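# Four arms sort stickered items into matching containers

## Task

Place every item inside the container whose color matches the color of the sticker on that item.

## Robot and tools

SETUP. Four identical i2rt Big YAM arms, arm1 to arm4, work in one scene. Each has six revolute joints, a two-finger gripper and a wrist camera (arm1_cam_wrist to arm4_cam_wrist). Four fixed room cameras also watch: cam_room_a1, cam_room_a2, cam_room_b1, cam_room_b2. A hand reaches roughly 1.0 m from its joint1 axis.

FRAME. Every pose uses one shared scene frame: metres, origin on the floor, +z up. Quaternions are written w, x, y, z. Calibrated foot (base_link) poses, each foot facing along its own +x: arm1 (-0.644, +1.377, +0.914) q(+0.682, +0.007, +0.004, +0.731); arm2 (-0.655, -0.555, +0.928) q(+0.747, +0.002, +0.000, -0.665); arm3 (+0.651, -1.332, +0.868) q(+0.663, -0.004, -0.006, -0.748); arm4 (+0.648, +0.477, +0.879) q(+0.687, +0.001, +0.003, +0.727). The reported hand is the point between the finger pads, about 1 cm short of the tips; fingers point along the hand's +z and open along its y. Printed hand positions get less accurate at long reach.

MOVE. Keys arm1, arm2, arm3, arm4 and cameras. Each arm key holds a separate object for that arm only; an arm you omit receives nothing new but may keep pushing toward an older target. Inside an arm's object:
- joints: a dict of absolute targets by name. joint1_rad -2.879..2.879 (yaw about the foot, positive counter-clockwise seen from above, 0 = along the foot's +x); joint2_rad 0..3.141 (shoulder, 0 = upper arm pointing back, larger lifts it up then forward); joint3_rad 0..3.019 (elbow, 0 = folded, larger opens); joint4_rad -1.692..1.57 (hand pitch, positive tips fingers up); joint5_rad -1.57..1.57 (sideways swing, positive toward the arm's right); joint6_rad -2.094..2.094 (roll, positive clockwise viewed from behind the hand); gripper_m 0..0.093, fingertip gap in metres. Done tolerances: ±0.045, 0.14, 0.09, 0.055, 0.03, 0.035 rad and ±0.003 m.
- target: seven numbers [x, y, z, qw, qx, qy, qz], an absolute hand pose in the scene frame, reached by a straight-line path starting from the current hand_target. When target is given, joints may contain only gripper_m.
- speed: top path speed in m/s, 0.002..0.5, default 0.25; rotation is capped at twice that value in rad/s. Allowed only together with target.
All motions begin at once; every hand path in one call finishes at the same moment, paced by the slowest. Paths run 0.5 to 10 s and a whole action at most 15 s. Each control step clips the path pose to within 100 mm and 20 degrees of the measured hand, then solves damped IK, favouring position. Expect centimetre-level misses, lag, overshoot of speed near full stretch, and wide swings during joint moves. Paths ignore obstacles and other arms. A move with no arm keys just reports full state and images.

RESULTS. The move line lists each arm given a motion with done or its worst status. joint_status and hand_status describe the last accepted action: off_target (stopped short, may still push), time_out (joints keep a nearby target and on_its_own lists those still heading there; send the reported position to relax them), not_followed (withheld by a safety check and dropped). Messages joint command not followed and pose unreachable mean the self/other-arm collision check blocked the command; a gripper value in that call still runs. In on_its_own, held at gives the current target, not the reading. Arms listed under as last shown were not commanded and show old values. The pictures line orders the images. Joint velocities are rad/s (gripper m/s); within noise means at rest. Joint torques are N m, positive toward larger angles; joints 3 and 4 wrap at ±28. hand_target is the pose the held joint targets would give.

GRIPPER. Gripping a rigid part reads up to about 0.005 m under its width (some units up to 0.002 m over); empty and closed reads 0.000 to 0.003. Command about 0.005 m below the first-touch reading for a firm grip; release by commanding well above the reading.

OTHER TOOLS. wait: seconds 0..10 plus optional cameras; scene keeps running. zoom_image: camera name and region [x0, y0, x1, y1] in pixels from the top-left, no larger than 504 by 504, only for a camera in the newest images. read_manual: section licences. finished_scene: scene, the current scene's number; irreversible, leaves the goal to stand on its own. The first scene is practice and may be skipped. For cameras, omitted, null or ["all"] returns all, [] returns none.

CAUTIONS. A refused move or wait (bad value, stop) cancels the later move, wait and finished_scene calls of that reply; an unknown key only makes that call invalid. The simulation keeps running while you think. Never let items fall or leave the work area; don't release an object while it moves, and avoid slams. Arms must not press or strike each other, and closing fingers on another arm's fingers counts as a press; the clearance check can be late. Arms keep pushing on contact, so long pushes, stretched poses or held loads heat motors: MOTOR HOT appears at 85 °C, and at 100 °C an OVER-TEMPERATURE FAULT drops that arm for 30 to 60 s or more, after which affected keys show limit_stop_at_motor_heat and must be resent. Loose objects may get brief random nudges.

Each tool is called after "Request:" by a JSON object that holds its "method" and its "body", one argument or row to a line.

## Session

Request:
{"method": "move", "body": {
  "arm1": {"joints": {"joint1_rad": 1.5, "joint2_rad": 1.0, "joint3_rad": 1.4, "joint4_rad": -1.1, "joint5_rad": 0, "joint6_rad": 0}},
  "arm2": {"joints": {"joint1_rad": -1.68, "joint2_rad": 1.0, "joint3_rad": 1.4, "joint4_rad": -1.1, "joint5_rad": 0, "joint6_rad": 0}},
  "arm3": {"joints": {"joint1_rad": 1.69, "joint2_rad": 1.0, "joint3_rad": 1.4, "joint4_rad": -1.1, "joint5_rad": 0, "joint6_rad": 0}},
  "arm4": {"joints": {"joint1_rad": -1.62, "joint2_rad": 1.0, "joint3_rad": 1.4, "joint4_rad": -1.1, "joint5_rad": 0, "joint6_rad": 0}}
}}

Scene clock: 1.93 s.
Joint torques (N m): arm1=[-1.55 -3.72 13.86 1.89 0.04 -0.05] | arm2=[0.67 -8.35 12.53 2.63 -0.03 -0.08] | arm3=[1.61 -7.18 11.43 1.85 0.12 -0.1] | arm4=[0.56 -7.24 10.78 1.61 0.04 0.17]
Motor temperatures (°C): arm1=[20 23 27 23 21 21 21] | arm2=[23 24 26 22 22 20 23] | arm3=[24 23 24 23 24 23 23] | arm4=[22 22 24 22 24 21 24]
Heat: arm1: hottest joint3_rad 27 °C; arm2: hottest joint3_rad 26 °C; arm3: hottest joint1_rad 24 °C; arm4: hottest joint3_rad 24 °C.
move: arm1 done; arm2 done; arm3 done; arm4 done
Joint velocities: within noise
arm1.joint_positions: joint1_rad=+1.496 joint2_rad=+1.002 joint3_rad=+1.371 joint4_rad=-1.112 joint5_rad=-0.002 joint6_rad=+0.007 gripper_m=+0.09398
arm1.joint_status: all done
arm1.hand: x=-1.0490 y=+1.3788 z=+1.3778 quat_wxyz=(+0.000, +0.912, -0.005, -0.409) (m; scene frame)
arm1.hand_target: x=-1.0505 y=+1.3774 z=+1.3967 quat_wxyz=(-0.002, +0.903, -0.001, -0.429) (m; scene frame)
arm1.hand_status: not commanded
arm2.joint_positions: joint1_rad=-1.679 joint2_rad=+1.012 joint3_rad=+1.386 joint4_rad=-1.110 joint5_rad=+0.000 joint6_rad=+0.015 gripper_m=+0.09400
arm2.joint_status: all done
arm2.hand: x=-1.0724 y=-0.5599 z=+1.3894 quat_wxyz=(-0.003, -0.915, +0.002, +0.404) (m; scene frame)
arm2.hand_target: x=-1.0702 y=-0.5596 z=+1.4035 quat_wxyz=(+0.000, -0.907, -0.004, +0.421) (m; scene frame)
arm2.hand_status: not commanded
arm3.joint_positions: joint1_rad=+1.683 joint2_rad=+1.009 joint3_rad=+1.378 joint4_rad=-1.110 joint5_rad=-0.002 joint6_rad=+0.006 gripper_m=+0.09398
arm3.joint_status: all done
arm3.hand: x=+1.0656 y=-1.3292 z=+1.3268 quat_wxyz=(-0.404, -0.004, -0.915, +0.006) (m; scene frame)
arm3.hand_target: x=+1.0648 y=-1.3262 z=+1.3440 quat_wxyz=(-0.422, +0.002, -0.907, +0.007) (m; scene frame)
arm3.hand_status: not commanded
arm4.joint_positions: joint1_rad=-1.621 joint2_rad=+1.008 joint3_rad=+1.374 joint4_rad=-1.111 joint5_rad=+0.001 joint6_rad=-0.012 gripper_m=+0.09398
arm4.joint_status: all done
arm4.hand: x=+1.0647 y=+0.4810 z=+1.3340 quat_wxyz=(-0.399, +0.009, -0.917, +0.003) (m; scene frame)
arm4.hand_target: x=+1.0646 y=+0.4814 z=+1.3534 quat_wxyz=(-0.420, +0.004, -0.908, +0.000) (m; scene frame)
arm4.hand_status: not commanded
pictures: arm1_cam_wrist, arm2_cam_wrist, arm3_cam_wrist, arm4_cam_wrist, cam_room_a1, cam_room_a2, cam_room_b1, cam_room_b2
Images, in order (width x height): arm1_cam_wrist 672x504, arm2_cam_wrist 672x504, arm3_cam_wrist 672x504, arm4_cam_wrist 672x504, cam_room_a1 672x504, cam_room_a2 672x504, cam_room_b1 672x504, cam_room_b2 672x504.

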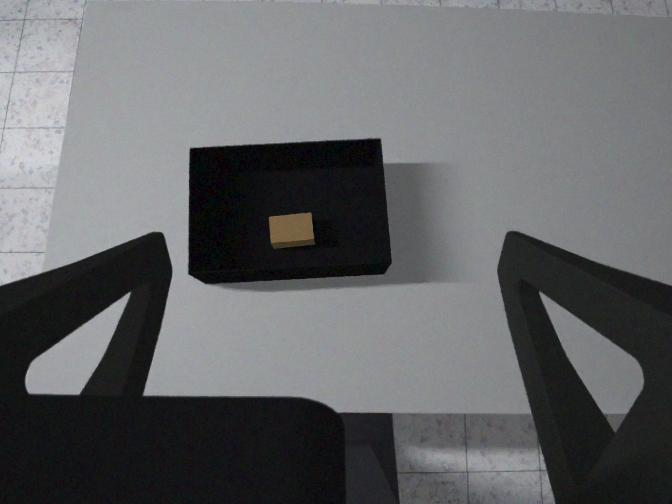

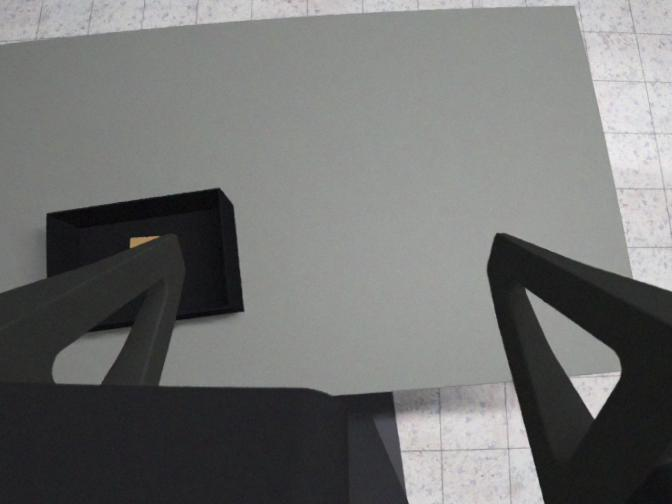

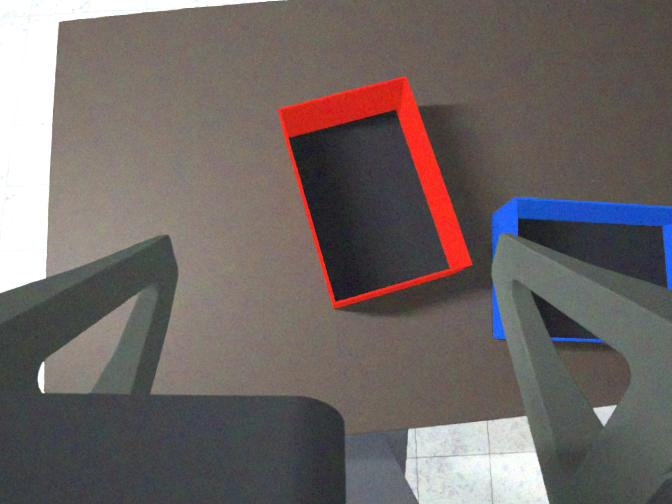

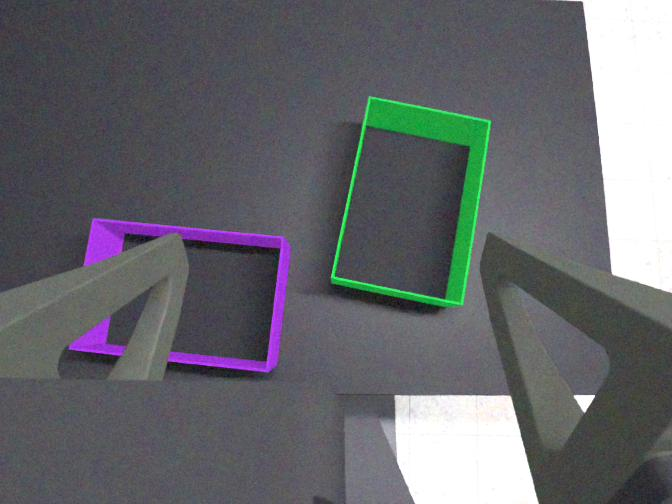

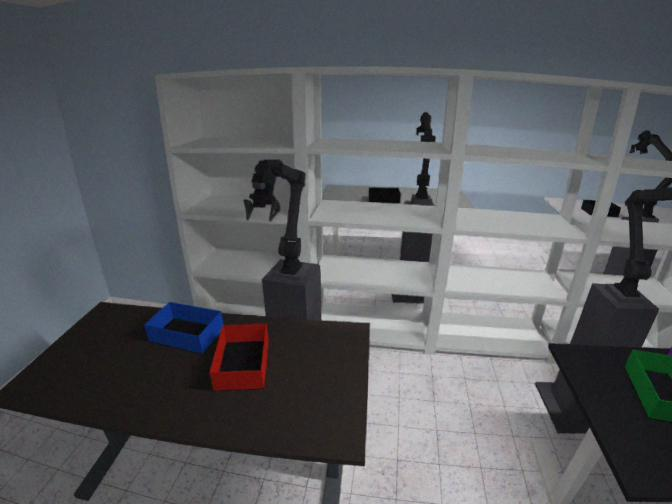

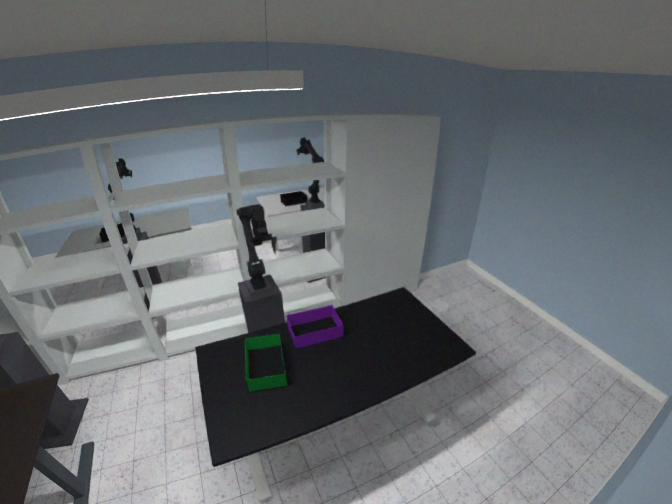

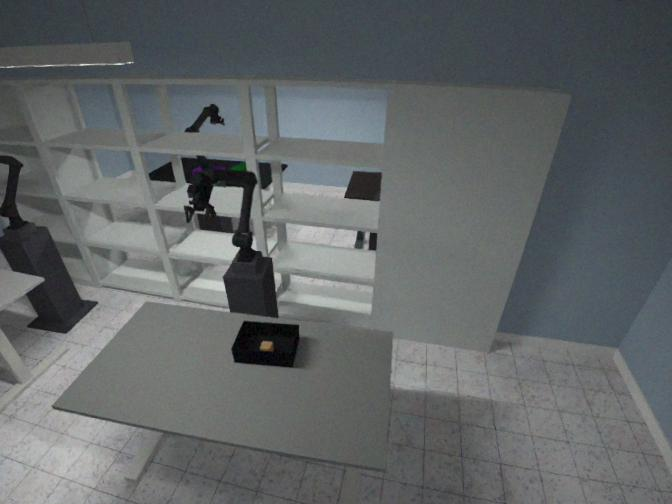

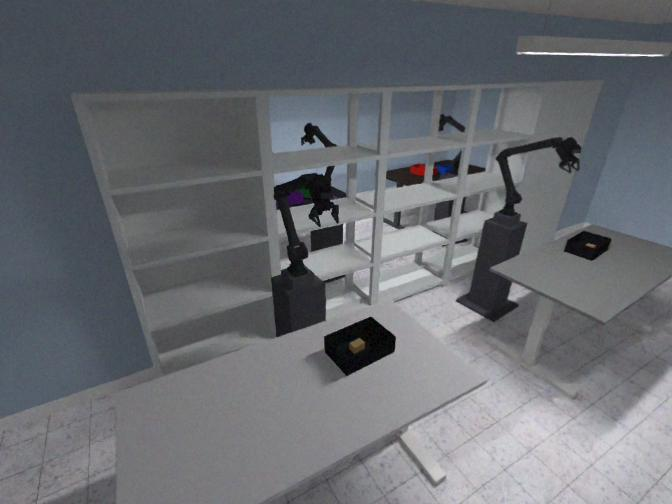

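Request:
{"method": "zoom_image", "body": {
  "camera": "cam_room_b2",
  "region": [315, 310, 405, 380]
}}

Request:
{"method": "zoom_image", "body": {
  "camera": "cam_room_b1",
  "region": [220, 310, 310, 380]
}}

Request:
{"method": "zoom_image", "body": {
  "camera": "cam_room_b2",
  "region": [555, 220, 625, 270]
}}

Request:
{"method": "zoom_image", "body": {
  "camera": "arm1_cam_wrist",
  "region": [240, 190, 340, 265]
}}

Scaled by 5.600.

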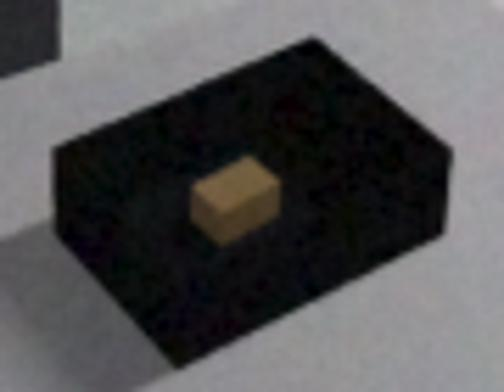

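Scaled by 5.600.

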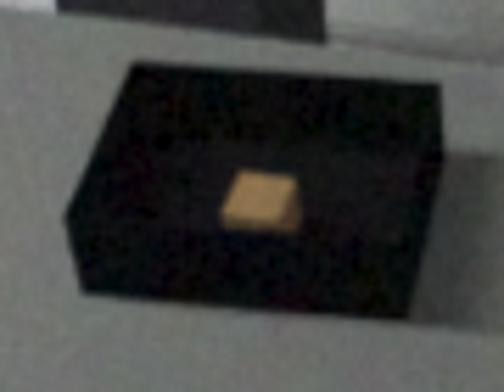

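Scaled by 7.200.

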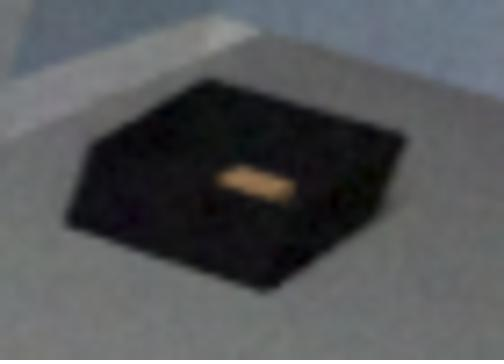

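Scaled by 5.040.

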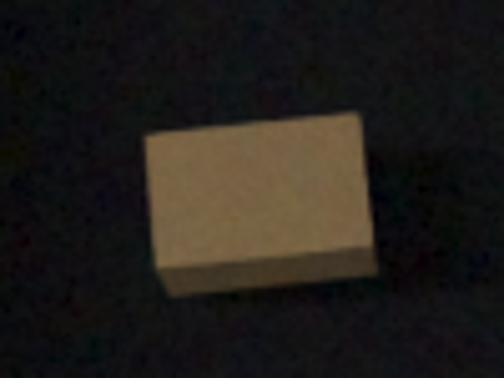

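Request:
{"method": "move", "body": {
  "arm1": {"target": [-1.238, 1.306, 0.89, 0, 0.7374, -0.6755, 0], "speed": 0.5},
  "arm2": {"target": [-1.198, -0.878, 0.89, 0, 0.998, 0.065, 0], "speed": 0.5},
  "cameras": ["arm1_cam_wrist", "arm2_cam_wrist"]
}}

Scene clock: 31.47 s.
Joint torques (N m): arm1=[-2.14 -17.32 12.72 -0.23 0.05 0.11] | arm2=[0.91 -22.18 13.05 0.14 -0.11 0.22] | arm3=[1.79 -7.47 11.47 1.98 0.12 -0.11] | arm4=[0.56 -7.41 10.84 1.55 0.07 0.17]
Motor temperatures (°C): arm1=[20 23 30 23 21 21 21] | arm2=[23 24 32 22 22 20 23] | arm3=[24 23 26 23 24 23 23] | arm4=[22 22 29 22 24 21 24]
Heat: arm1: hottest joint3_rad 30 °C; arm2: hottest joint3_rad 32 °C; arm3: hottest joint3_rad 26 °C; arm4: hottest joint3_rad 29 °C.
move: arm1 off_target; arm2 off_target
Joint velocities: within noise
arm1.joint_positions: joint1_rad=+1.630 joint2_rad=+2.131 joint3_rad=+1.508 joint4_rad=-1.011 joint5_rad=-0.004 joint6_rad=+1.594 gripper_m=+0.09398
arm1.joint_status: not commanded
arm1.hand: x=-1.2151 y=+1.3038 z=+0.8697 quat_wxyz=(-0.018, +0.743, -0.669, +0.015) (m; scene frame)
arm1.hand_target: x=-1.2369 y=+1.3061 z=+0.8905 quat_wxyz=(+0.000, +0.737, -0.675, +0.000) (m; scene frame)
arm1.hand_status: off_target (0.031 m and 2.9 deg from the pose sent, 0.528 m and 94.9 deg at the start)
arm2.joint_positions: joint1_rad=-1.152 joint2_rad=+2.181 joint3_rad=+1.629 joint4_rad=-1.039 joint5_rad=+0.001 joint6_rad=+0.392 gripper_m=+0.09400
arm2.joint_status: not commanded
arm2.hand: x=-1.1838 y=-0.8686 z=+0.8817 quat_wxyz=(+0.007, -0.997, -0.072, -0.010) (m; scene frame)
arm2.hand_target: x=-1.1974 y=-0.8777 z=+0.8902 quat_wxyz=(+0.000, -0.998, -0.065, +0.000) (m; scene frame)
arm2.hand_status: off_target (0.019 m and 1.6 deg from the pose sent, 0.605 m and 48.3 deg at the start)
arm3, arm4: as last shown
pictures: arm1_cam_wrist, arm2_cam_wrist
Images, in order (width x height): arm1_cam_wrist 672x504, arm2_cam_wrist 672x504.

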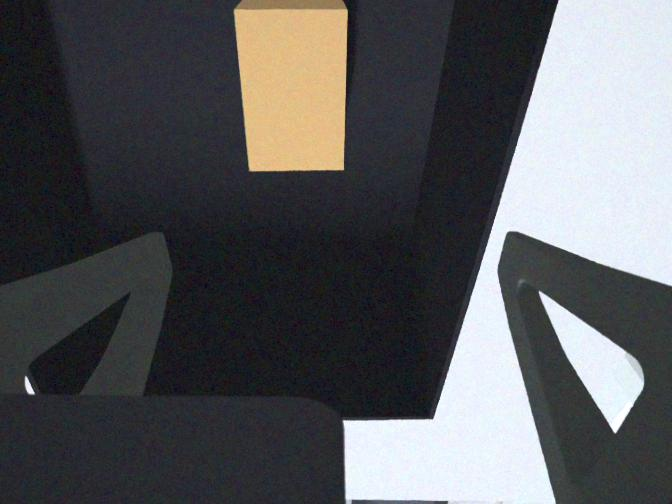

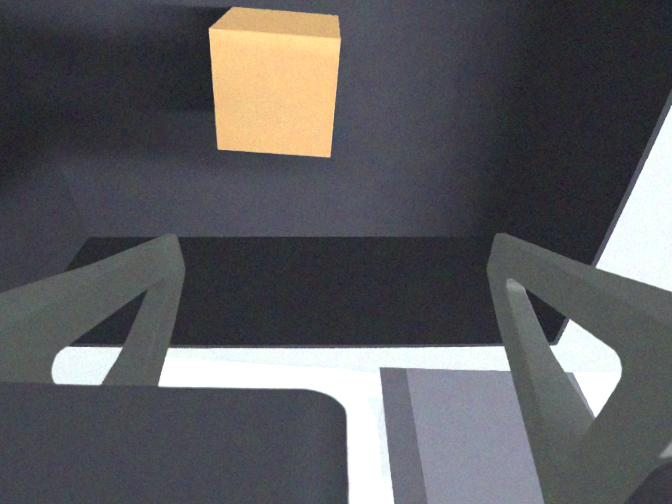

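Request:
{"method": "move", "body": {
  "arm1": {"target": [-1.250, 1.3167, 0.758, 0, 0.7374, -0.6755, 0], "speed": 0.3},
  "arm2": {"target": [-1.1964, -0.904, 0.751, 0, 0.9994, 0.035, 0], "speed": 0.3},
  "cameras": ["arm1_cam_wrist", "arm2_cam_wrist"]
}}

Request:
{"method": "move", "body": {
  "arm1": {"joints": {"gripper_m": 0.033}},
  "arm2": {"joints": {"gripper_m": 0.045}},
  "cameras": ["arm1_cam_wrist", "arm2_cam_wrist"]
}}

Scene clock: 51.27 s.
Joint torques (N m): arm1=[-2.61 -19.55 10.56 0.53 0.14 0] | arm2=[0.73 -23.71 11.49 0.99 -0.05 0.22] | arm3=[1.79 -7.18 11.47 1.89 0.11 -0.1] | arm4=[0.62 -7.47 10.91 1.63 0.05 0.14]
Motor temperatures (°C): arm1=[20 24 33 23 21 21 21] | arm2=[23 26 34 22 22 20 23] | arm3=[24 23 27 23 24 23 23] | arm4=[22 22 32 22 24 21 24]
Heat: arm1: hottest joint3_rad 33 °C; arm2: hottest joint3_rad 34 °C; arm3: hottest joint3_rad 27 °C; arm4: hottest joint3_rad 32 °C.
move: arm1 off_target; arm2 off_target
Joint velocities: within noise
arm1.joint_positions: joint1_rad=+1.610 joint2_rad=+2.372 joint3_rad=+1.537 joint4_rad=-0.816 joint5_rad=-0.004 joint6_rad=+1.591 gripper_m=+0.09397
arm1.joint_status: not commanded
arm1.hand: x=-1.2210 y=+1.3154 z=+0.7401 quat_wxyz=(-0.024, +0.737, -0.675, +0.021) (m; scene frame)
arm1.hand_target: x=-1.2489 y=+1.3170 z=+0.7590 quat_wxyz=(+0.000, +0.737, -0.676, +0.000) (m; scene frame)
arm1.hand_status: off_target (0.034 m and 3.7 deg from the pose sent, 0.118 m and 2.9 deg at the start)
arm2.joint_positions: joint1_rad=-1.115 joint2_rad=+2.431 joint3_rad=+1.678 joint4_rad=-0.860 joint5_rad=+0.000 joint6_rad=+0.488 gripper_m=+0.09400
arm2.joint_status: not commanded
arm2.hand: x=-1.1770 y=-0.8913 z=+0.7453 quat_wxyz=(+0.012, -0.999, -0.043, -0.019) (m; scene frame)
arm2.hand_target: x=-1.1956 y=-0.9036 z=+0.7518 quat_wxyz=(+0.000, -0.999, -0.035, +0.000) (m; scene frame)
arm2.hand_status: off_target (0.024 m and 2.8 deg from the pose sent, 0.136 m and 4.5 deg at the start)
arm3, arm4: as last shown
pictures: arm1_cam_wrist, arm2_cam_wrist
Images, in order (width x height): arm1_cam_wrist 672x504, arm2_cam_wrist 672x504.

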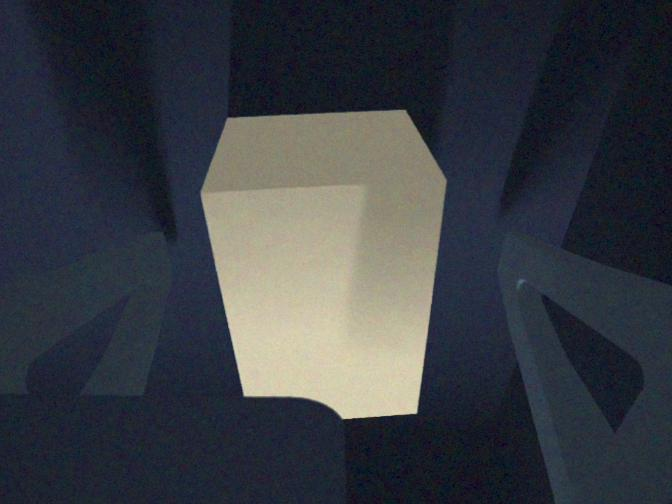

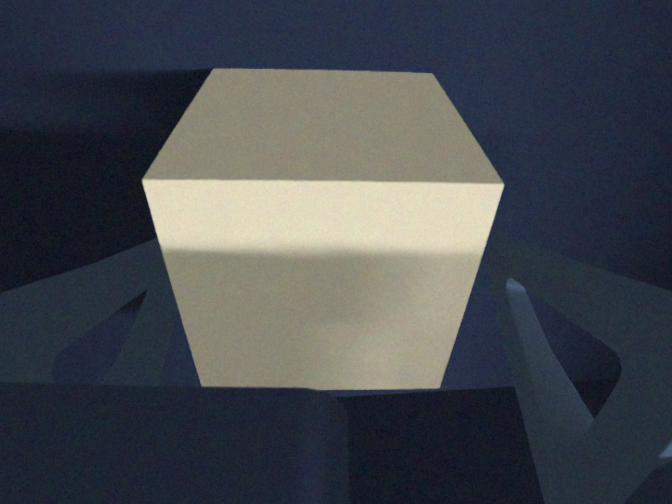

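Scene clock: 51.90 s.
Joint torques (N m): arm1=[-2.9 -19.14 10.47 0.43 0.11 0] | arm2=[0.79 -23.65 11.51 1.02 -0.02 0.22] | arm3=[1.55 -7.24 11.48 1.94 0.12 -0.11] | arm4=[0.85 -6.89 10.88 1.57 0.08 0.16]
Motor temperatures (°C): arm1=[20 24 33 23 21 21 21] | arm2=[23 26 34 22 22 20 23] | arm3=[24 23 27 23 24 23 23] | arm4=[22 22 32 22 24 21 24]
Heat: arm1: hottest joint3_rad 33 °C; arm2: hottest joint3_rad 34 °C; arm3: hottest joint3_rad 27 °C; arm4: hottest joint3_rad 32 °C.
move: arm1 off_target; arm2 off_target
Joint velocities: within noise
arm1.joint_positions: joint1_rad=+1.610 joint2_rad=+2.371 joint3_rad=+1.538 joint4_rad=-0.815 joint5_rad=-0.004 joint6_rad=+1.591 gripper_m=+0.04435
arm1.joint_status: gripper_m off_target (ended at +0.04438, target +0.03300)
arm1.hand: x=-1.2220 y=+1.3153 z=+0.7407 quat_wxyz=(-0.023, +0.737, -0.675, +0.020) (m; scene frame)
arm1.hand_target: x=-1.2489 y=+1.3170 z=+0.7590 quat_wxyz=(+0.000, +0.737, -0.676, +0.000) (m; scene frame)
arm1.hand_status: not commanded
arm2.joint_positions: joint1_rad=-1.115 joint2_rad=+2.431 joint3_rad=+1.678 joint4_rad=-0.860 joint5_rad=-0.001 joint6_rad=+0.488 gripper_m=+0.05258
arm2.joint_status: gripper_m off_target (ended at +0.05262, target +0.04500)
arm2.hand: x=-1.1769 y=-0.8914 z=+0.7453 quat_wxyz=(+0.012, -0.999, -0.043, -0.019) (m; scene frame)
arm2.hand_target: x=-1.1956 y=-0.9035 z=+0.7518 quat_wxyz=(+0.000, -0.999, -0.035, +0.000) (m; scene frame)
arm2.hand_status: not commanded
arm3, arm4: as last shown
pictures: arm1_cam_wrist, arm2_cam_wrist
Images, in order (width x height): arm1_cam_wrist 672x504, arm2_cam_wrist 672x504.

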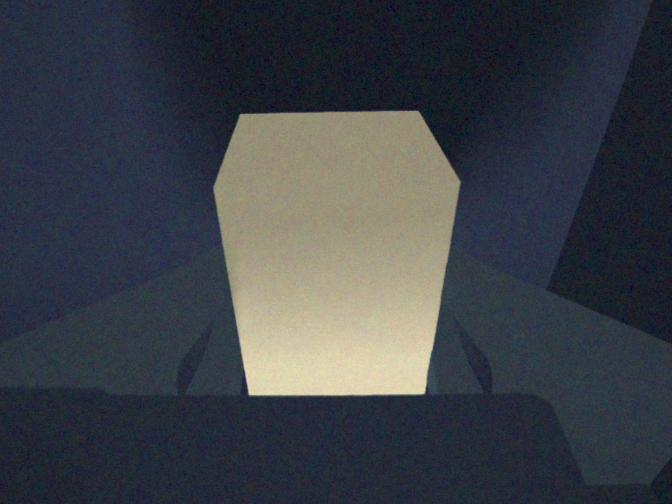

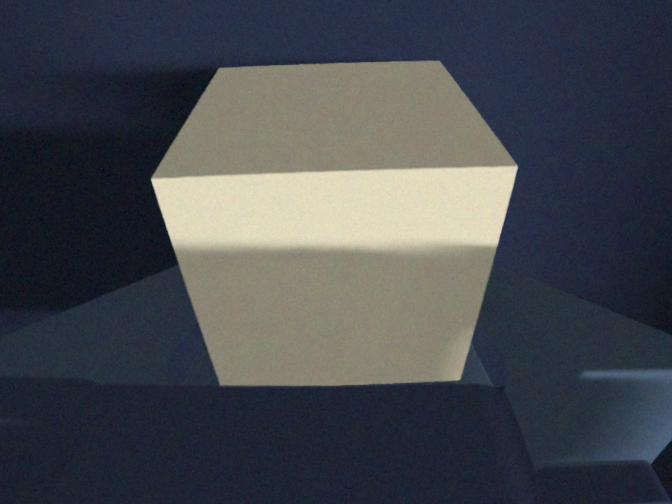

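Request:
{"method": "move", "body": {
  "arm1": {"target": [-1.20, 1.315, 0.92, 0, 0.7374, -0.6755, 0], "speed": 0.4},
  "arm2": {"target": [-1.16, -0.884, 0.92, 0, 0.9994, 0.035, 0], "speed": 0.4},
  "cameras": ["cam_room_b1", "cam_room_b2"]
}}

Request:
{"method": "move", "body": {
  "arm1": {"joints": {"joint1_rad": 1.5, "joint2_rad": 1.0, "joint3_rad": 1.4, "joint4_rad": -0.1, "joint5_rad": 0, "joint6_rad": 0}},
  "arm2": {"joints": {"joint1_rad": -1.68, "joint2_rad": 1.0, "joint3_rad": 1.4, "joint4_rad": -0.1, "joint5_rad": 0, "joint6_rad": 0}},
  "cameras": ["cam_room_b1", "cam_room_b2", "cam_room_a1", "cam_room_a2"]
}}

Scene clock: 68.77 s.
Joint torques (N m): arm1=[-1.38 -14.68 9.28 0.08 0.13 0.03] | arm2=[1.08 -19.9 8.85 0.32 0.02 0.2] | arm3=[1.73 -7.24 11.44 1.88 0.12 -0.11] | arm4=[0.73 -7.36 10.92 1.43 0.05 0.15]
Motor temperatures (°C): arm1=[20 25 32 23 21 21 22] | arm2=[23 26 33 22 22 20 23] | arm3=[24 23 28 23 24 23 23] | arm4=[22 22 33 22 24 21 24]
Heat: arm1: hottest joint3_rad 32 °C; arm2: hottest joint3_rad 33 °C; arm3: hottest joint3_rad 28 °C; arm4: hottest joint3_rad 33 °C.
move: arm1 done; arm2 off_target
Joint velocities: within noise
arm1.joint_positions: joint1_rad=+1.610 joint2_rad=+1.988 joint3_rad=+1.432 joint4_rad=-1.014 joint5_rad=-0.004 joint6_rad=+1.591 gripper_m=+0.04434
arm1.joint_status: not commanded
arm1.hand: x=-1.2024 y=+1.3166 z=+0.9243 quat_wxyz=(+0.006, +0.737, -0.675, -0.005) (m; scene frame)
arm1.hand_target: x=-1.2000 y=+1.3151 z=+0.9201 quat_wxyz=(+0.000, +0.737, -0.676, +0.000) (m; scene frame)
arm1.hand_status: done (0.005 m and 0.9 deg from the pose sent, 0.181 m and 3.5 deg at the start)
arm2.joint_positions: joint1_rad=-1.115 joint2_rad=+2.059 joint3_rad=+1.586 joint4_rad=-1.047 joint5_rad=-0.001 joint6_rad=+0.493 gripper_m=+0.05258
arm2.joint_status: not commanded
arm2.hand: x=-1.1695 y=-0.8870 z=+0.9399 quat_wxyz=(-0.012, -0.999, -0.040, +0.021) (m; scene frame)
arm2.hand_target: x=-1.1597 y=-0.8838 z=+0.9205 quat_wxyz=(+0.000, -0.999, -0.035, +0.000) (m; scene frame)
arm2.hand_status: off_target (0.022 m and 2.8 deg from the pose sent, 0.176 m and 2.7 deg at the start)
arm3, arm4: as last shown
pictures: cam_room_b1, cam_room_b2
Images, in order (width x height): cam_room_b1 672x504, cam_room_b2 672x504.

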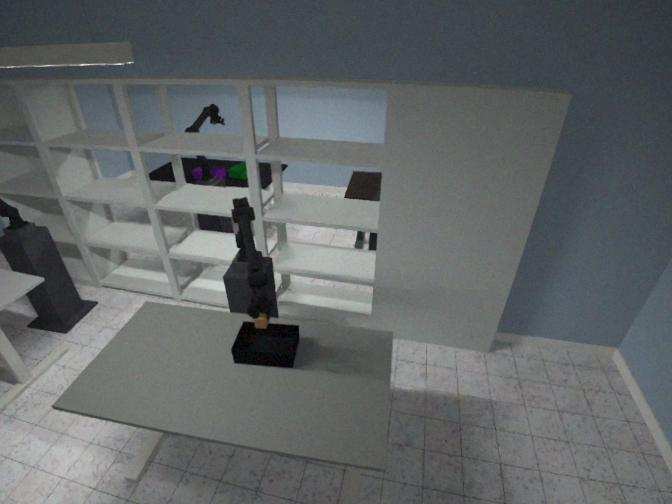

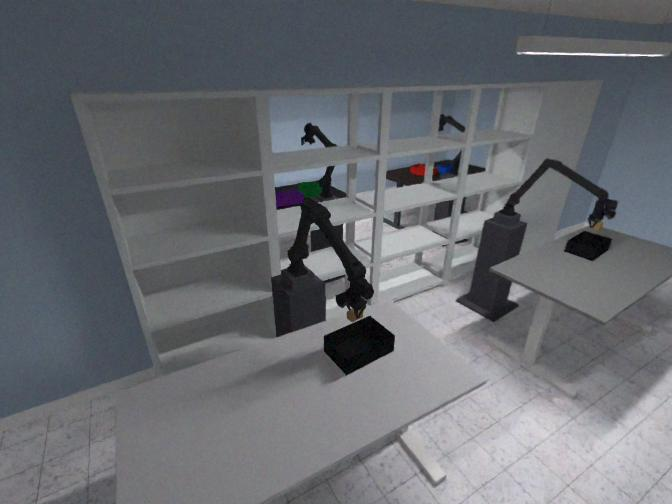

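Scene clock: 70.57 s.
Joint torques (N m): arm1=[-1.2 -3.31 11.79 2 0.02 -0.03] | arm2=[0.38 -7 11.54 2.56 -0.04 -0.08] | arm3=[1.73 -7.3 11.44 1.87 0.13 -0.11] | arm4=[0.97 -7.24 10.95 1.61 0.08 0.16]
Motor temperatures (°C): arm1=[20 25 32 23 21 21 22] | arm2=[23 26 33 22 22 20 24] | arm3=[24 23 28 23 24 23 23] | arm4=[22 22 33 22 24 21 24]
Heat: arm1: hottest joint3_rad 32 °C; arm2: hottest joint3_rad 33 °C; arm3: hottest joint3_rad 28 °C; arm4: hottest joint3_rad 33 °C.
move: arm1 done; arm2 done
Joint velocities: within noise
arm1.joint_positions: joint1_rad=+1.493 joint2_rad=+1.007 joint3_rad=+1.392 joint4_rad=-0.108 joint5_rad=+0.000 joint6_rad=+0.008 gripper_m=+0.04426
arm1.joint_status: all done
arm1.hand: x=-1.1001 y=+1.3802 z=+1.6189 quat_wxyz=(-0.001, +0.596, -0.004, -0.803) (m; scene frame)
arm1.hand_target: x=-1.0940 y=+1.3768 z=+1.6283 quat_wxyz=(-0.002, +0.587, +0.000, -0.809) (m; scene frame)
arm1.hand_status: not commanded
arm2.joint_positions: joint1_rad=-1.677 joint2_rad=+1.000 joint3_rad=+1.398 joint4_rad=-0.105 joint5_rad=+0.000 joint6_rad=+0.014 gripper_m=+0.05260
arm2.joint_status: all done
arm2.hand: x=-1.1182 y=-0.5620 z=+1.6324 quat_wxyz=(-0.009, -0.597, +0.000, +0.802) (m; scene frame)
arm2.hand_target: x=-1.1175 y=-0.5607 z=+1.6346 quat_wxyz=(-0.002, -0.594, -0.004, +0.804) (m; scene frame)
arm2.hand_status: not commanded
arm3, arm4: as last shown
pictures: cam_room_a1, cam_room_a2, cam_room_b1, cam_room_b2
Images, in order (width x height): cam_room_a1 672x504, cam_room_a2 672x504, cam_room_b1 672x504, cam_room_b2 672x504.

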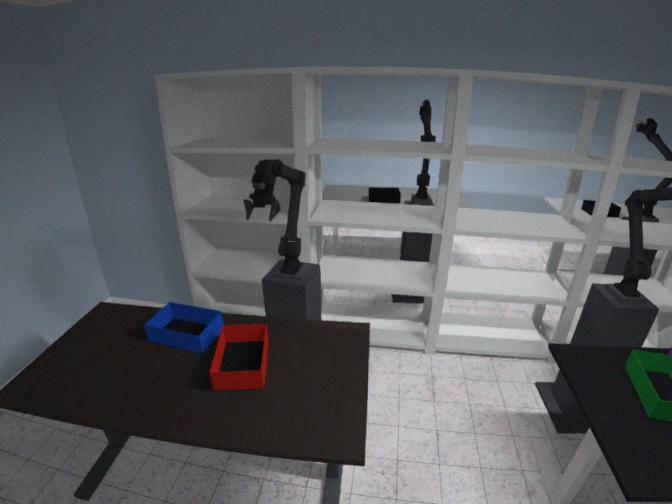

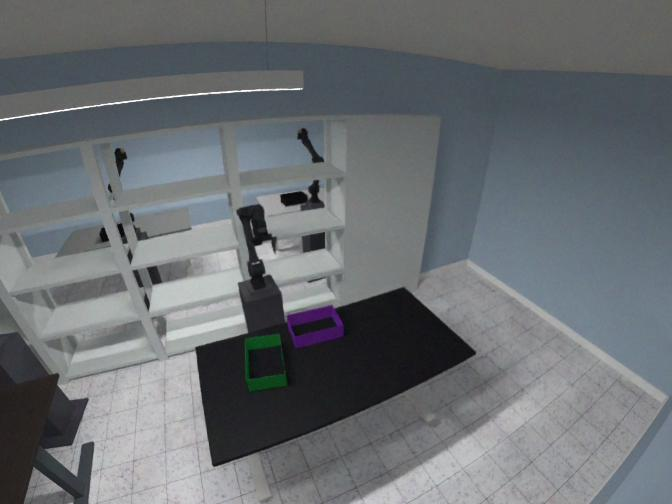

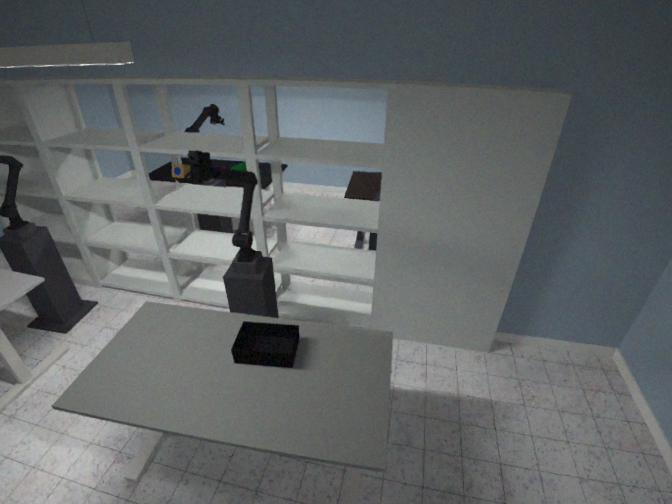

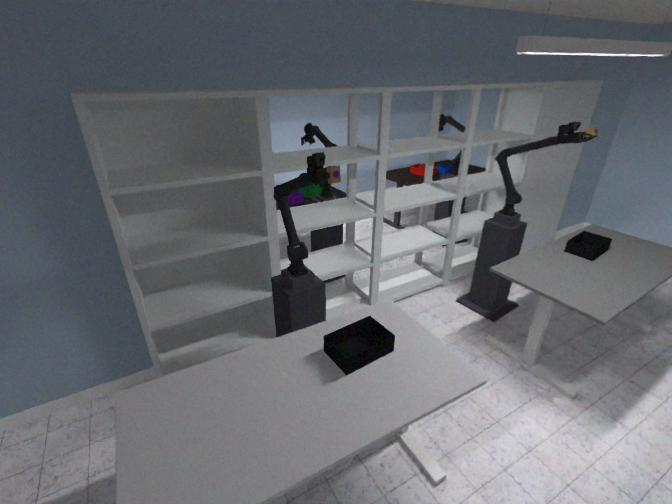

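Request:
{"method": "zoom_image", "body": {
  "camera": "cam_room_b2",
  "region": [290, 145, 370, 205]
}}

Request:
{"method": "zoom_image", "body": {
  "camera": "cam_room_b1",
  "region": [150, 145, 230, 205]
}}

Request:
{"method": "move", "body": {
  "arm1": {"joints": {"joint1_rad": -2.248, "joint2_rad": 1.0, "joint3_rad": 1.13, "joint4_rad": -1.67, "joint5_rad": 0, "joint6_rad": 0}},
  "arm2": {"joints": {"joint1_rad": 0.918, "joint2_rad": 1.54, "joint3_rad": 1.29, "joint4_rad": -1.27, "joint5_rad": 0, "joint6_rad": 0}},
  "arm3": {"joints": {"joint1_rad": -1.987, "joint2_rad": 1.0, "joint3_rad": 1.13, "joint4_rad": -1.5}},
  "arm4": {"joints": {"joint1_rad": 0.906, "joint2_rad": 1.2, "joint3_rad": 1.066, "joint4_rad": -0.636}},
  "cameras": ["arm1_cam_wrist", "arm2_cam_wrist"]
}}

Scaled by 6.300.

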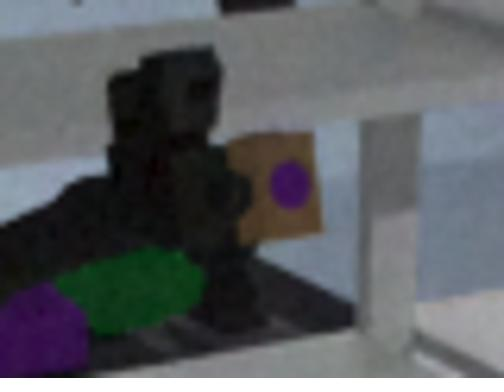

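Scaled by 6.300.

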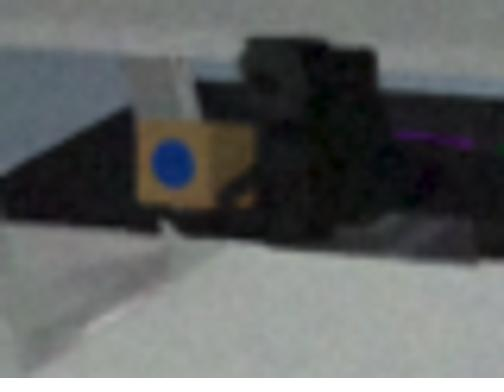

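Scene clock: 80.40 s.
Joint torques (N m): arm1=[-2.55 -3.78 12.46 0.03 -0.05 -0.01] | arm2=[0.03 -16.91 11.33 0.32 0.1 -0.05] | arm3=[0.91 -7.06 9.55 0.01 -0.07 -0.1] | arm4=[0.38 -11.99 11.29 1.42 0.12 0.17]
Motor temperatures (°C): arm1=[20 25 32 23 21 21 22] | arm2=[23 26 33 22 22 20 24] | arm3=[24 23 28 23 24 23 23] | arm4=[22 22 34 22 24 21 24]
Heat: arm1: hottest joint3_rad 32 °C; arm2: hottest joint3_rad 33 °C; arm3: hottest joint3_rad 28 °C; arm4: hottest joint3_rad 34 °C.
move: arm1 done; arm2 done; arm3 done; arm4 done
Joint velocities: within noise
arm1.joint_positions: joint1_rad=-2.244 joint2_rad=+1.016 joint3_rad=+1.108 joint4_rad=-1.661 joint5_rad=+0.002 joint6_rad=+0.006 gripper_m=+0.04435
arm1.joint_status: all done
arm1.hand: x=-0.4250 y=+1.2277 z=+1.1880 quat_wxyz=(+0.007, -0.300, -0.954, +0.002) (m; scene frame)
arm1.hand_target: x=-0.4256 y=+1.2272 z=+1.1999 quat_wxyz=(-0.007, -0.299, -0.954, +0.006) (m; scene frame)
arm1.hand_status: not commanded
arm2.joint_positions: joint1_rad=+0.927 joint2_rad=+1.560 joint3_rad=+1.277 joint4_rad=-1.258 joint5_rad=-0.002 joint6_rad=+0.012 gripper_m=+0.05262
arm2.joint_status: all done
arm2.hand: x=-0.2580 y=-0.7872 z=+1.0860 quat_wxyz=(-0.015, -0.266, -0.964, +0.001) (m; scene frame)
arm2.hand_target: x=-0.2596 y=-0.7913 z=+1.0992 quat_wxyz=(-0.025, -0.265, -0.964, +0.005) (m; scene frame)
arm2.hand_status: not commanded
arm3.joint_positions: joint1_rad=-1.978 joint2_rad=+1.008 joint3_rad=+1.125 joint4_rad=-1.492 joint5_rad=+0.002 joint6_rad=+0.005 gripper_m=+0.09402
arm3.joint_status: all done
arm3.hand: x=+0.3883 y=-1.1734 z=+1.1556 quat_wxyz=(+0.020, -0.960, +0.263, +0.092) (m; scene frame)
arm3.hand_target: x=+0.3914 y=-1.1726 z=+1.1595 quat_wxyz=(+0.020, -0.959, +0.265, +0.094) (m; scene frame)
arm3.hand_status: not commanded
arm4.joint_positions: joint1_rad=+0.911 joint2_rad=+1.216 joint3_rad=+1.038 joint4_rad=-0.645 joint5_rad=-0.001 joint6_rad=-0.011 gripper_m=+0.09402
arm4.joint_status: all done
arm4.hand: x=+0.2401 y=+0.7607 z=+1.1413 quat_wxyz=(-0.108, +0.890, -0.273, -0.350) (m; scene frame)
arm4.hand_target: x=+0.2369 y=+0.7662 z=+1.1659 quat_wxyz=(-0.115, +0.878, -0.277, -0.373) (m; scene frame)
arm4.hand_status: not commanded
pictures: arm1_cam_wrist, arm2_cam_wrist
Images, in order (width x height): arm1_cam_wrist 672x504, arm2_cam_wrist 672x504.

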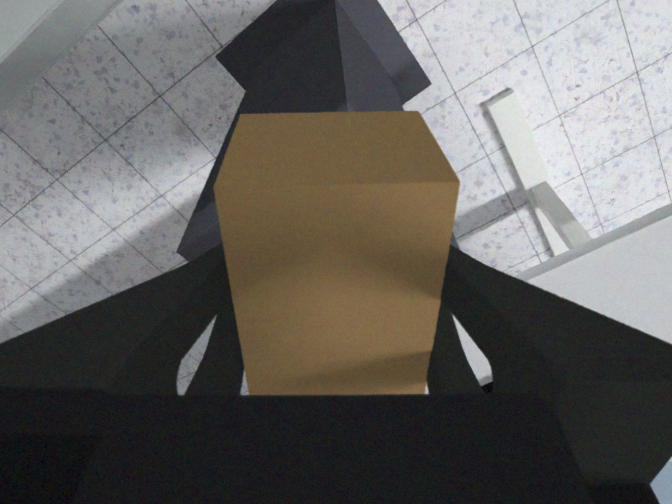

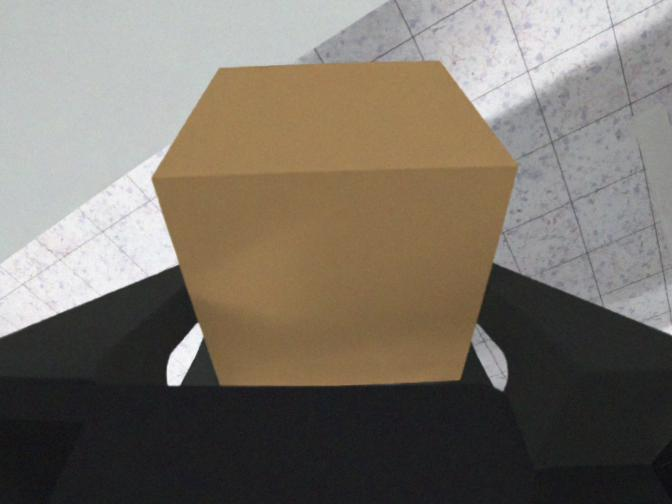

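Request:
{"method": "move", "body": {
  "arm1": {"joints": {"joint2_rad": 1.53, "joint3_rad": 1.31, "joint4_rad": -1.32}},
  "arm2": {"target": [-0.0276, -0.9283, 1.053, 0, 0.2652, 0.9642, 0], "speed": 0.25},
  "cameras": []
}}

Request:
{"method": "move", "body": {
  "arm1": {"target": [-0.0434, 0.9586, 1.048, 0, 0.2994, 0.9541, 0], "speed": 0.3},
  "arm2": {"target": [-0.0276, -0.9283, 1.004, 0, 0.2652, 0.9642, 0], "speed": 0.08},
  "cameras": ["arm1_cam_wrist", "arm2_cam_wrist"]
}}

Request:
{"method": "move", "body": {
  "arm1": {"target": [-0.0434, 0.9586, 0.991, 0, 0.2994, 0.9541, 0], "speed": 0.08},
  "cameras": ["arm1_cam_wrist"]
}}

Scene clock: 93.63 s.
Joint torques (N m): arm1=[-3.14 -12.45 12.46 0.5 -0.06 -0.03] | arm2=[0.26 -24.53 15.71 0.17 0.15 -0.03] | arm3=[0.85 -6.95 9.58 0.02 -0.07 -0.1] | arm4=[0.62 -11.75 11.22 1.46 0.11 0.14]
Motor temperatures (°C): arm1=[20 25 34 23 21 21 22] | arm2=[23 27 33 22 22 20 24] | arm3=[24 23 28 23 24 23 23] | arm4=[22 22 36 22 24 21 24]
Heat: arm1: hottest joint3_rad 34 °C; arm2: hottest joint3_rad 33 °C; arm3: hottest joint3_rad 28 °C; arm4: hottest joint3_rad 36 °C.
move: arm1 done; arm2 off_target
Joint velocities: within noise
arm1.joint_positions: joint1_rad=-2.244 joint2_rad=+1.551 joint3_rad=+1.284 joint4_rad=-1.328 joint5_rad=+0.002 joint6_rad=+0.006 gripper_m=+0.04434
arm1.joint_status: all done
arm1.hand: x=-0.2757 y=+1.1237 z=+1.0715 quat_wxyz=(+0.020, -0.300, -0.954, -0.002) (m; scene frame)
arm1.hand_target: x=-0.2682 y=+1.1167 z=+1.0900 quat_wxyz=(-0.007, -0.299, -0.954, +0.006) (m; scene frame)
arm1.hand_status: not commanded
arm2.joint_positions: joint1_rad=+0.927 joint2_rad=+2.377 joint3_rad=+2.443 joint4_rad=-1.653 joint5_rad=+0.000 joint6_rad=+0.012 gripper_m=+0.05262
arm2.joint_status: not commanded
arm2.hand: x=-0.0340 y=-0.9179 z=+1.0511 quat_wxyz=(+0.007, -0.266, -0.964, -0.004) (m; scene frame)
arm2.hand_target: x=-0.0282 y=-0.9278 z=+1.0531 quat_wxyz=(-0.001, -0.265, -0.964, +0.000) (m; scene frame)
arm2.hand_status: off_target (0.012 m and 1.0 deg from the pose sent, 0.272 m and 1.8 deg at the start)
arm3, arm4: as last shown
arm3.joint_positions: joint1_rad=-1.978 joint2_rad=+1.008 joint3_rad=+1.125 joint4_rad=-1.493 joint5_rad=+0.002 joint6_rad=+0.005 gripper_m=+0.09402
arm3.hand: x=+0.3883 y=-1.1735 z=+1.1556 quat_wxyz=(+0.020, -0.960, +0.263, +0.091) (m; scene frame)
pictures: none
No camera images: "cameras" was empty.

Scene clock: 95.63 s.
Joint torques (N m): arm1=[-2.61 -21.36 16.14 0.02 -0.03 -0.01] | arm2=[0.15 -24.94 9.88 1.32 0.13 -0.02] | arm3=[0.67 -6.95 9.54 0.01 -0.07 -0.09] | arm4=[0.56 -12.04 11.15 1.43 0.1 0.15]
Motor temperatures (°C): arm1=[20 25 34 23 21 21 22] | arm2=[23 27 33 22 22 20 24] | arm3=[24 23 28 23 24 23 23] | arm4=[22 22 37 22 24 21 24]
Heat: arm1: hottest joint3_rad 34 °C; arm2: hottest joint3_rad 33 °C; arm3: hottest joint3_rad 28 °C; arm4: hottest joint3_rad 37 °C.
move: arm1 off_target; arm2 off_target
Joint velocities: within noise
arm1.joint_positions: joint1_rad=-2.244 joint2_rad=+2.389 joint3_rad=+2.476 joint4_rad=-1.685 joint5_rad=-0.005 joint6_rad=+0.005 gripper_m=+0.04434
arm1.joint_status: not commanded
arm1.hand: x=-0.0504 y=+0.9692 z=+1.0306 quat_wxyz=(+0.021, -0.300, -0.954, -0.005) (m; scene frame)
arm1.hand_target: x=-0.0443 y=+0.9593 z=+1.0481 quat_wxyz=(-0.001, -0.299, -0.954, +0.001) (m; scene frame)
arm1.hand_status: off_target (0.022 m and 2.4 deg from the pose sent, 0.286 m and 2.3 deg at the start)
arm2.joint_positions: joint1_rad=+0.927 joint2_rad=+2.377 joint3_rad=+2.379 joint4_rad=-1.551 joint5_rad=+0.000 joint6_rad=+0.012 gripper_m=+0.05262
arm2.joint_status: not commanded
arm2.hand: x=-0.0251 y=-0.9230 z=+1.0266 quat_wxyz=(-0.011, -0.266, -0.964, +0.001) (m; scene frame)
arm2.hand_target: x=-0.0281 y=-0.9278 z=+1.0043 quat_wxyz=(+0.000, -0.265, -0.964, +0.000) (m; scene frame)
arm2.hand_status: off_target (0.023 m and 1.3 deg from the pose sent, 0.048 m and 1.0 deg at the start)
arm3, arm4: as last shown
pictures: arm1_cam_wrist, arm2_cam_wrist
Images, in order (width x height): arm1_cam_wrist 672x504, arm2_cam_wrist 672x504.

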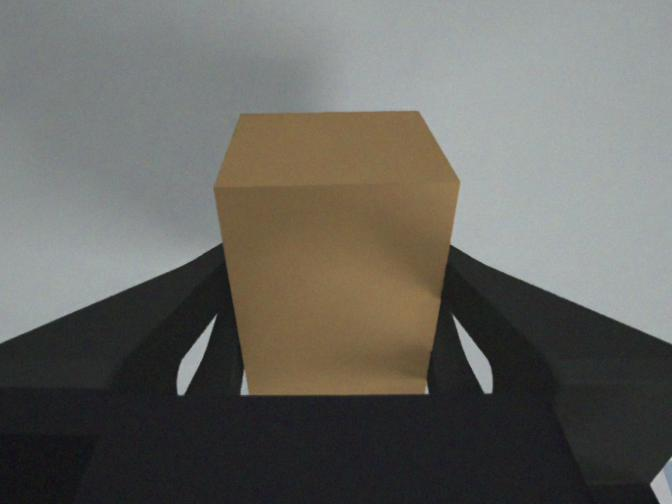

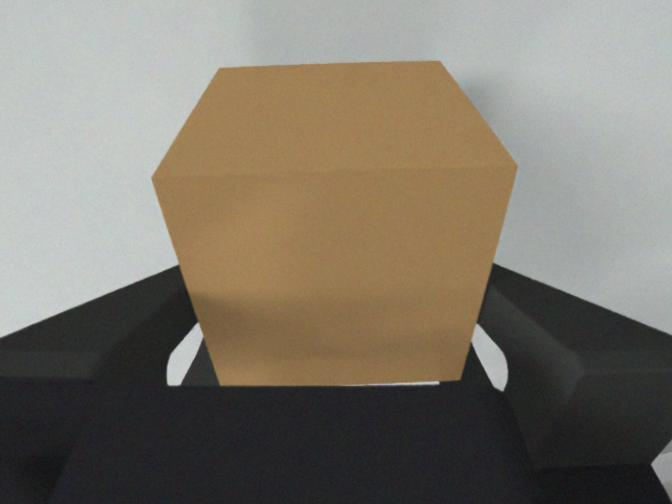

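Scene clock: 96.87 s.
Joint torques (N m): arm1=[-3.14 -20.72 8.8 1.32 -0.03 -0.03] | arm2=[0.26 -25 9.89 1.32 0.13 -0.02] | arm3=[0.85 -7.06 9.59 0.06 -0.06 -0.1] | arm4=[0.85 -11.52 11.25 1.28 0.15 0.15]
Motor temperatures (°C): arm1=[20 25 34 23 21 21 22] | arm2=[23 27 33 22 22 20 24] | arm3=[24 23 28 23 24 23 23] | arm4=[22 22 37 22 24 21 24]
Heat: arm1: hottest joint3_rad 34 °C; arm2: hottest joint3_rad 33 °C; arm3: hottest joint3_rad 28 °C; arm4: hottest joint3_rad 37 °C.
move: arm1 off_target
Joint velocities: within noise
arm1.joint_positions: joint1_rad=-2.244 joint2_rad=+2.377 joint3_rad=+2.394 joint4_rad=-1.568 joint5_rad=-0.005 joint6_rad=+0.005 gripper_m=+0.04421
arm1.joint_status: not commanded
arm1.hand: x=-0.0419 y=+0.9633 z=+1.0081 quat_wxyz=(-0.003, -0.300, -0.954, +0.002) (m; scene frame)
arm1.hand_target: x=-0.0437 y=+0.9590 z=+0.9911 quat_wxyz=(+0.000, -0.299, -0.954, +0.000) (m; scene frame)
arm1.hand_status: off_target (0.018 m and 0.4 deg from the pose sent, 0.042 m and 2.4 deg at the start)
arm2, arm3, arm4: as last shown
pictures: arm1_cam_wrist
Images, in order (width x height): arm1_cam_wrist 672x504.

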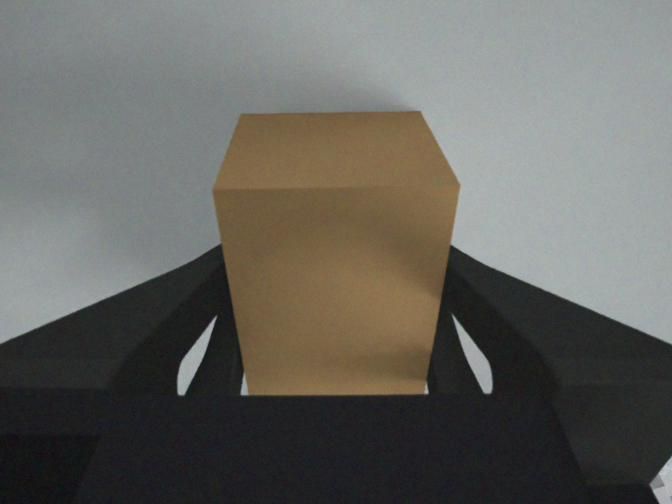

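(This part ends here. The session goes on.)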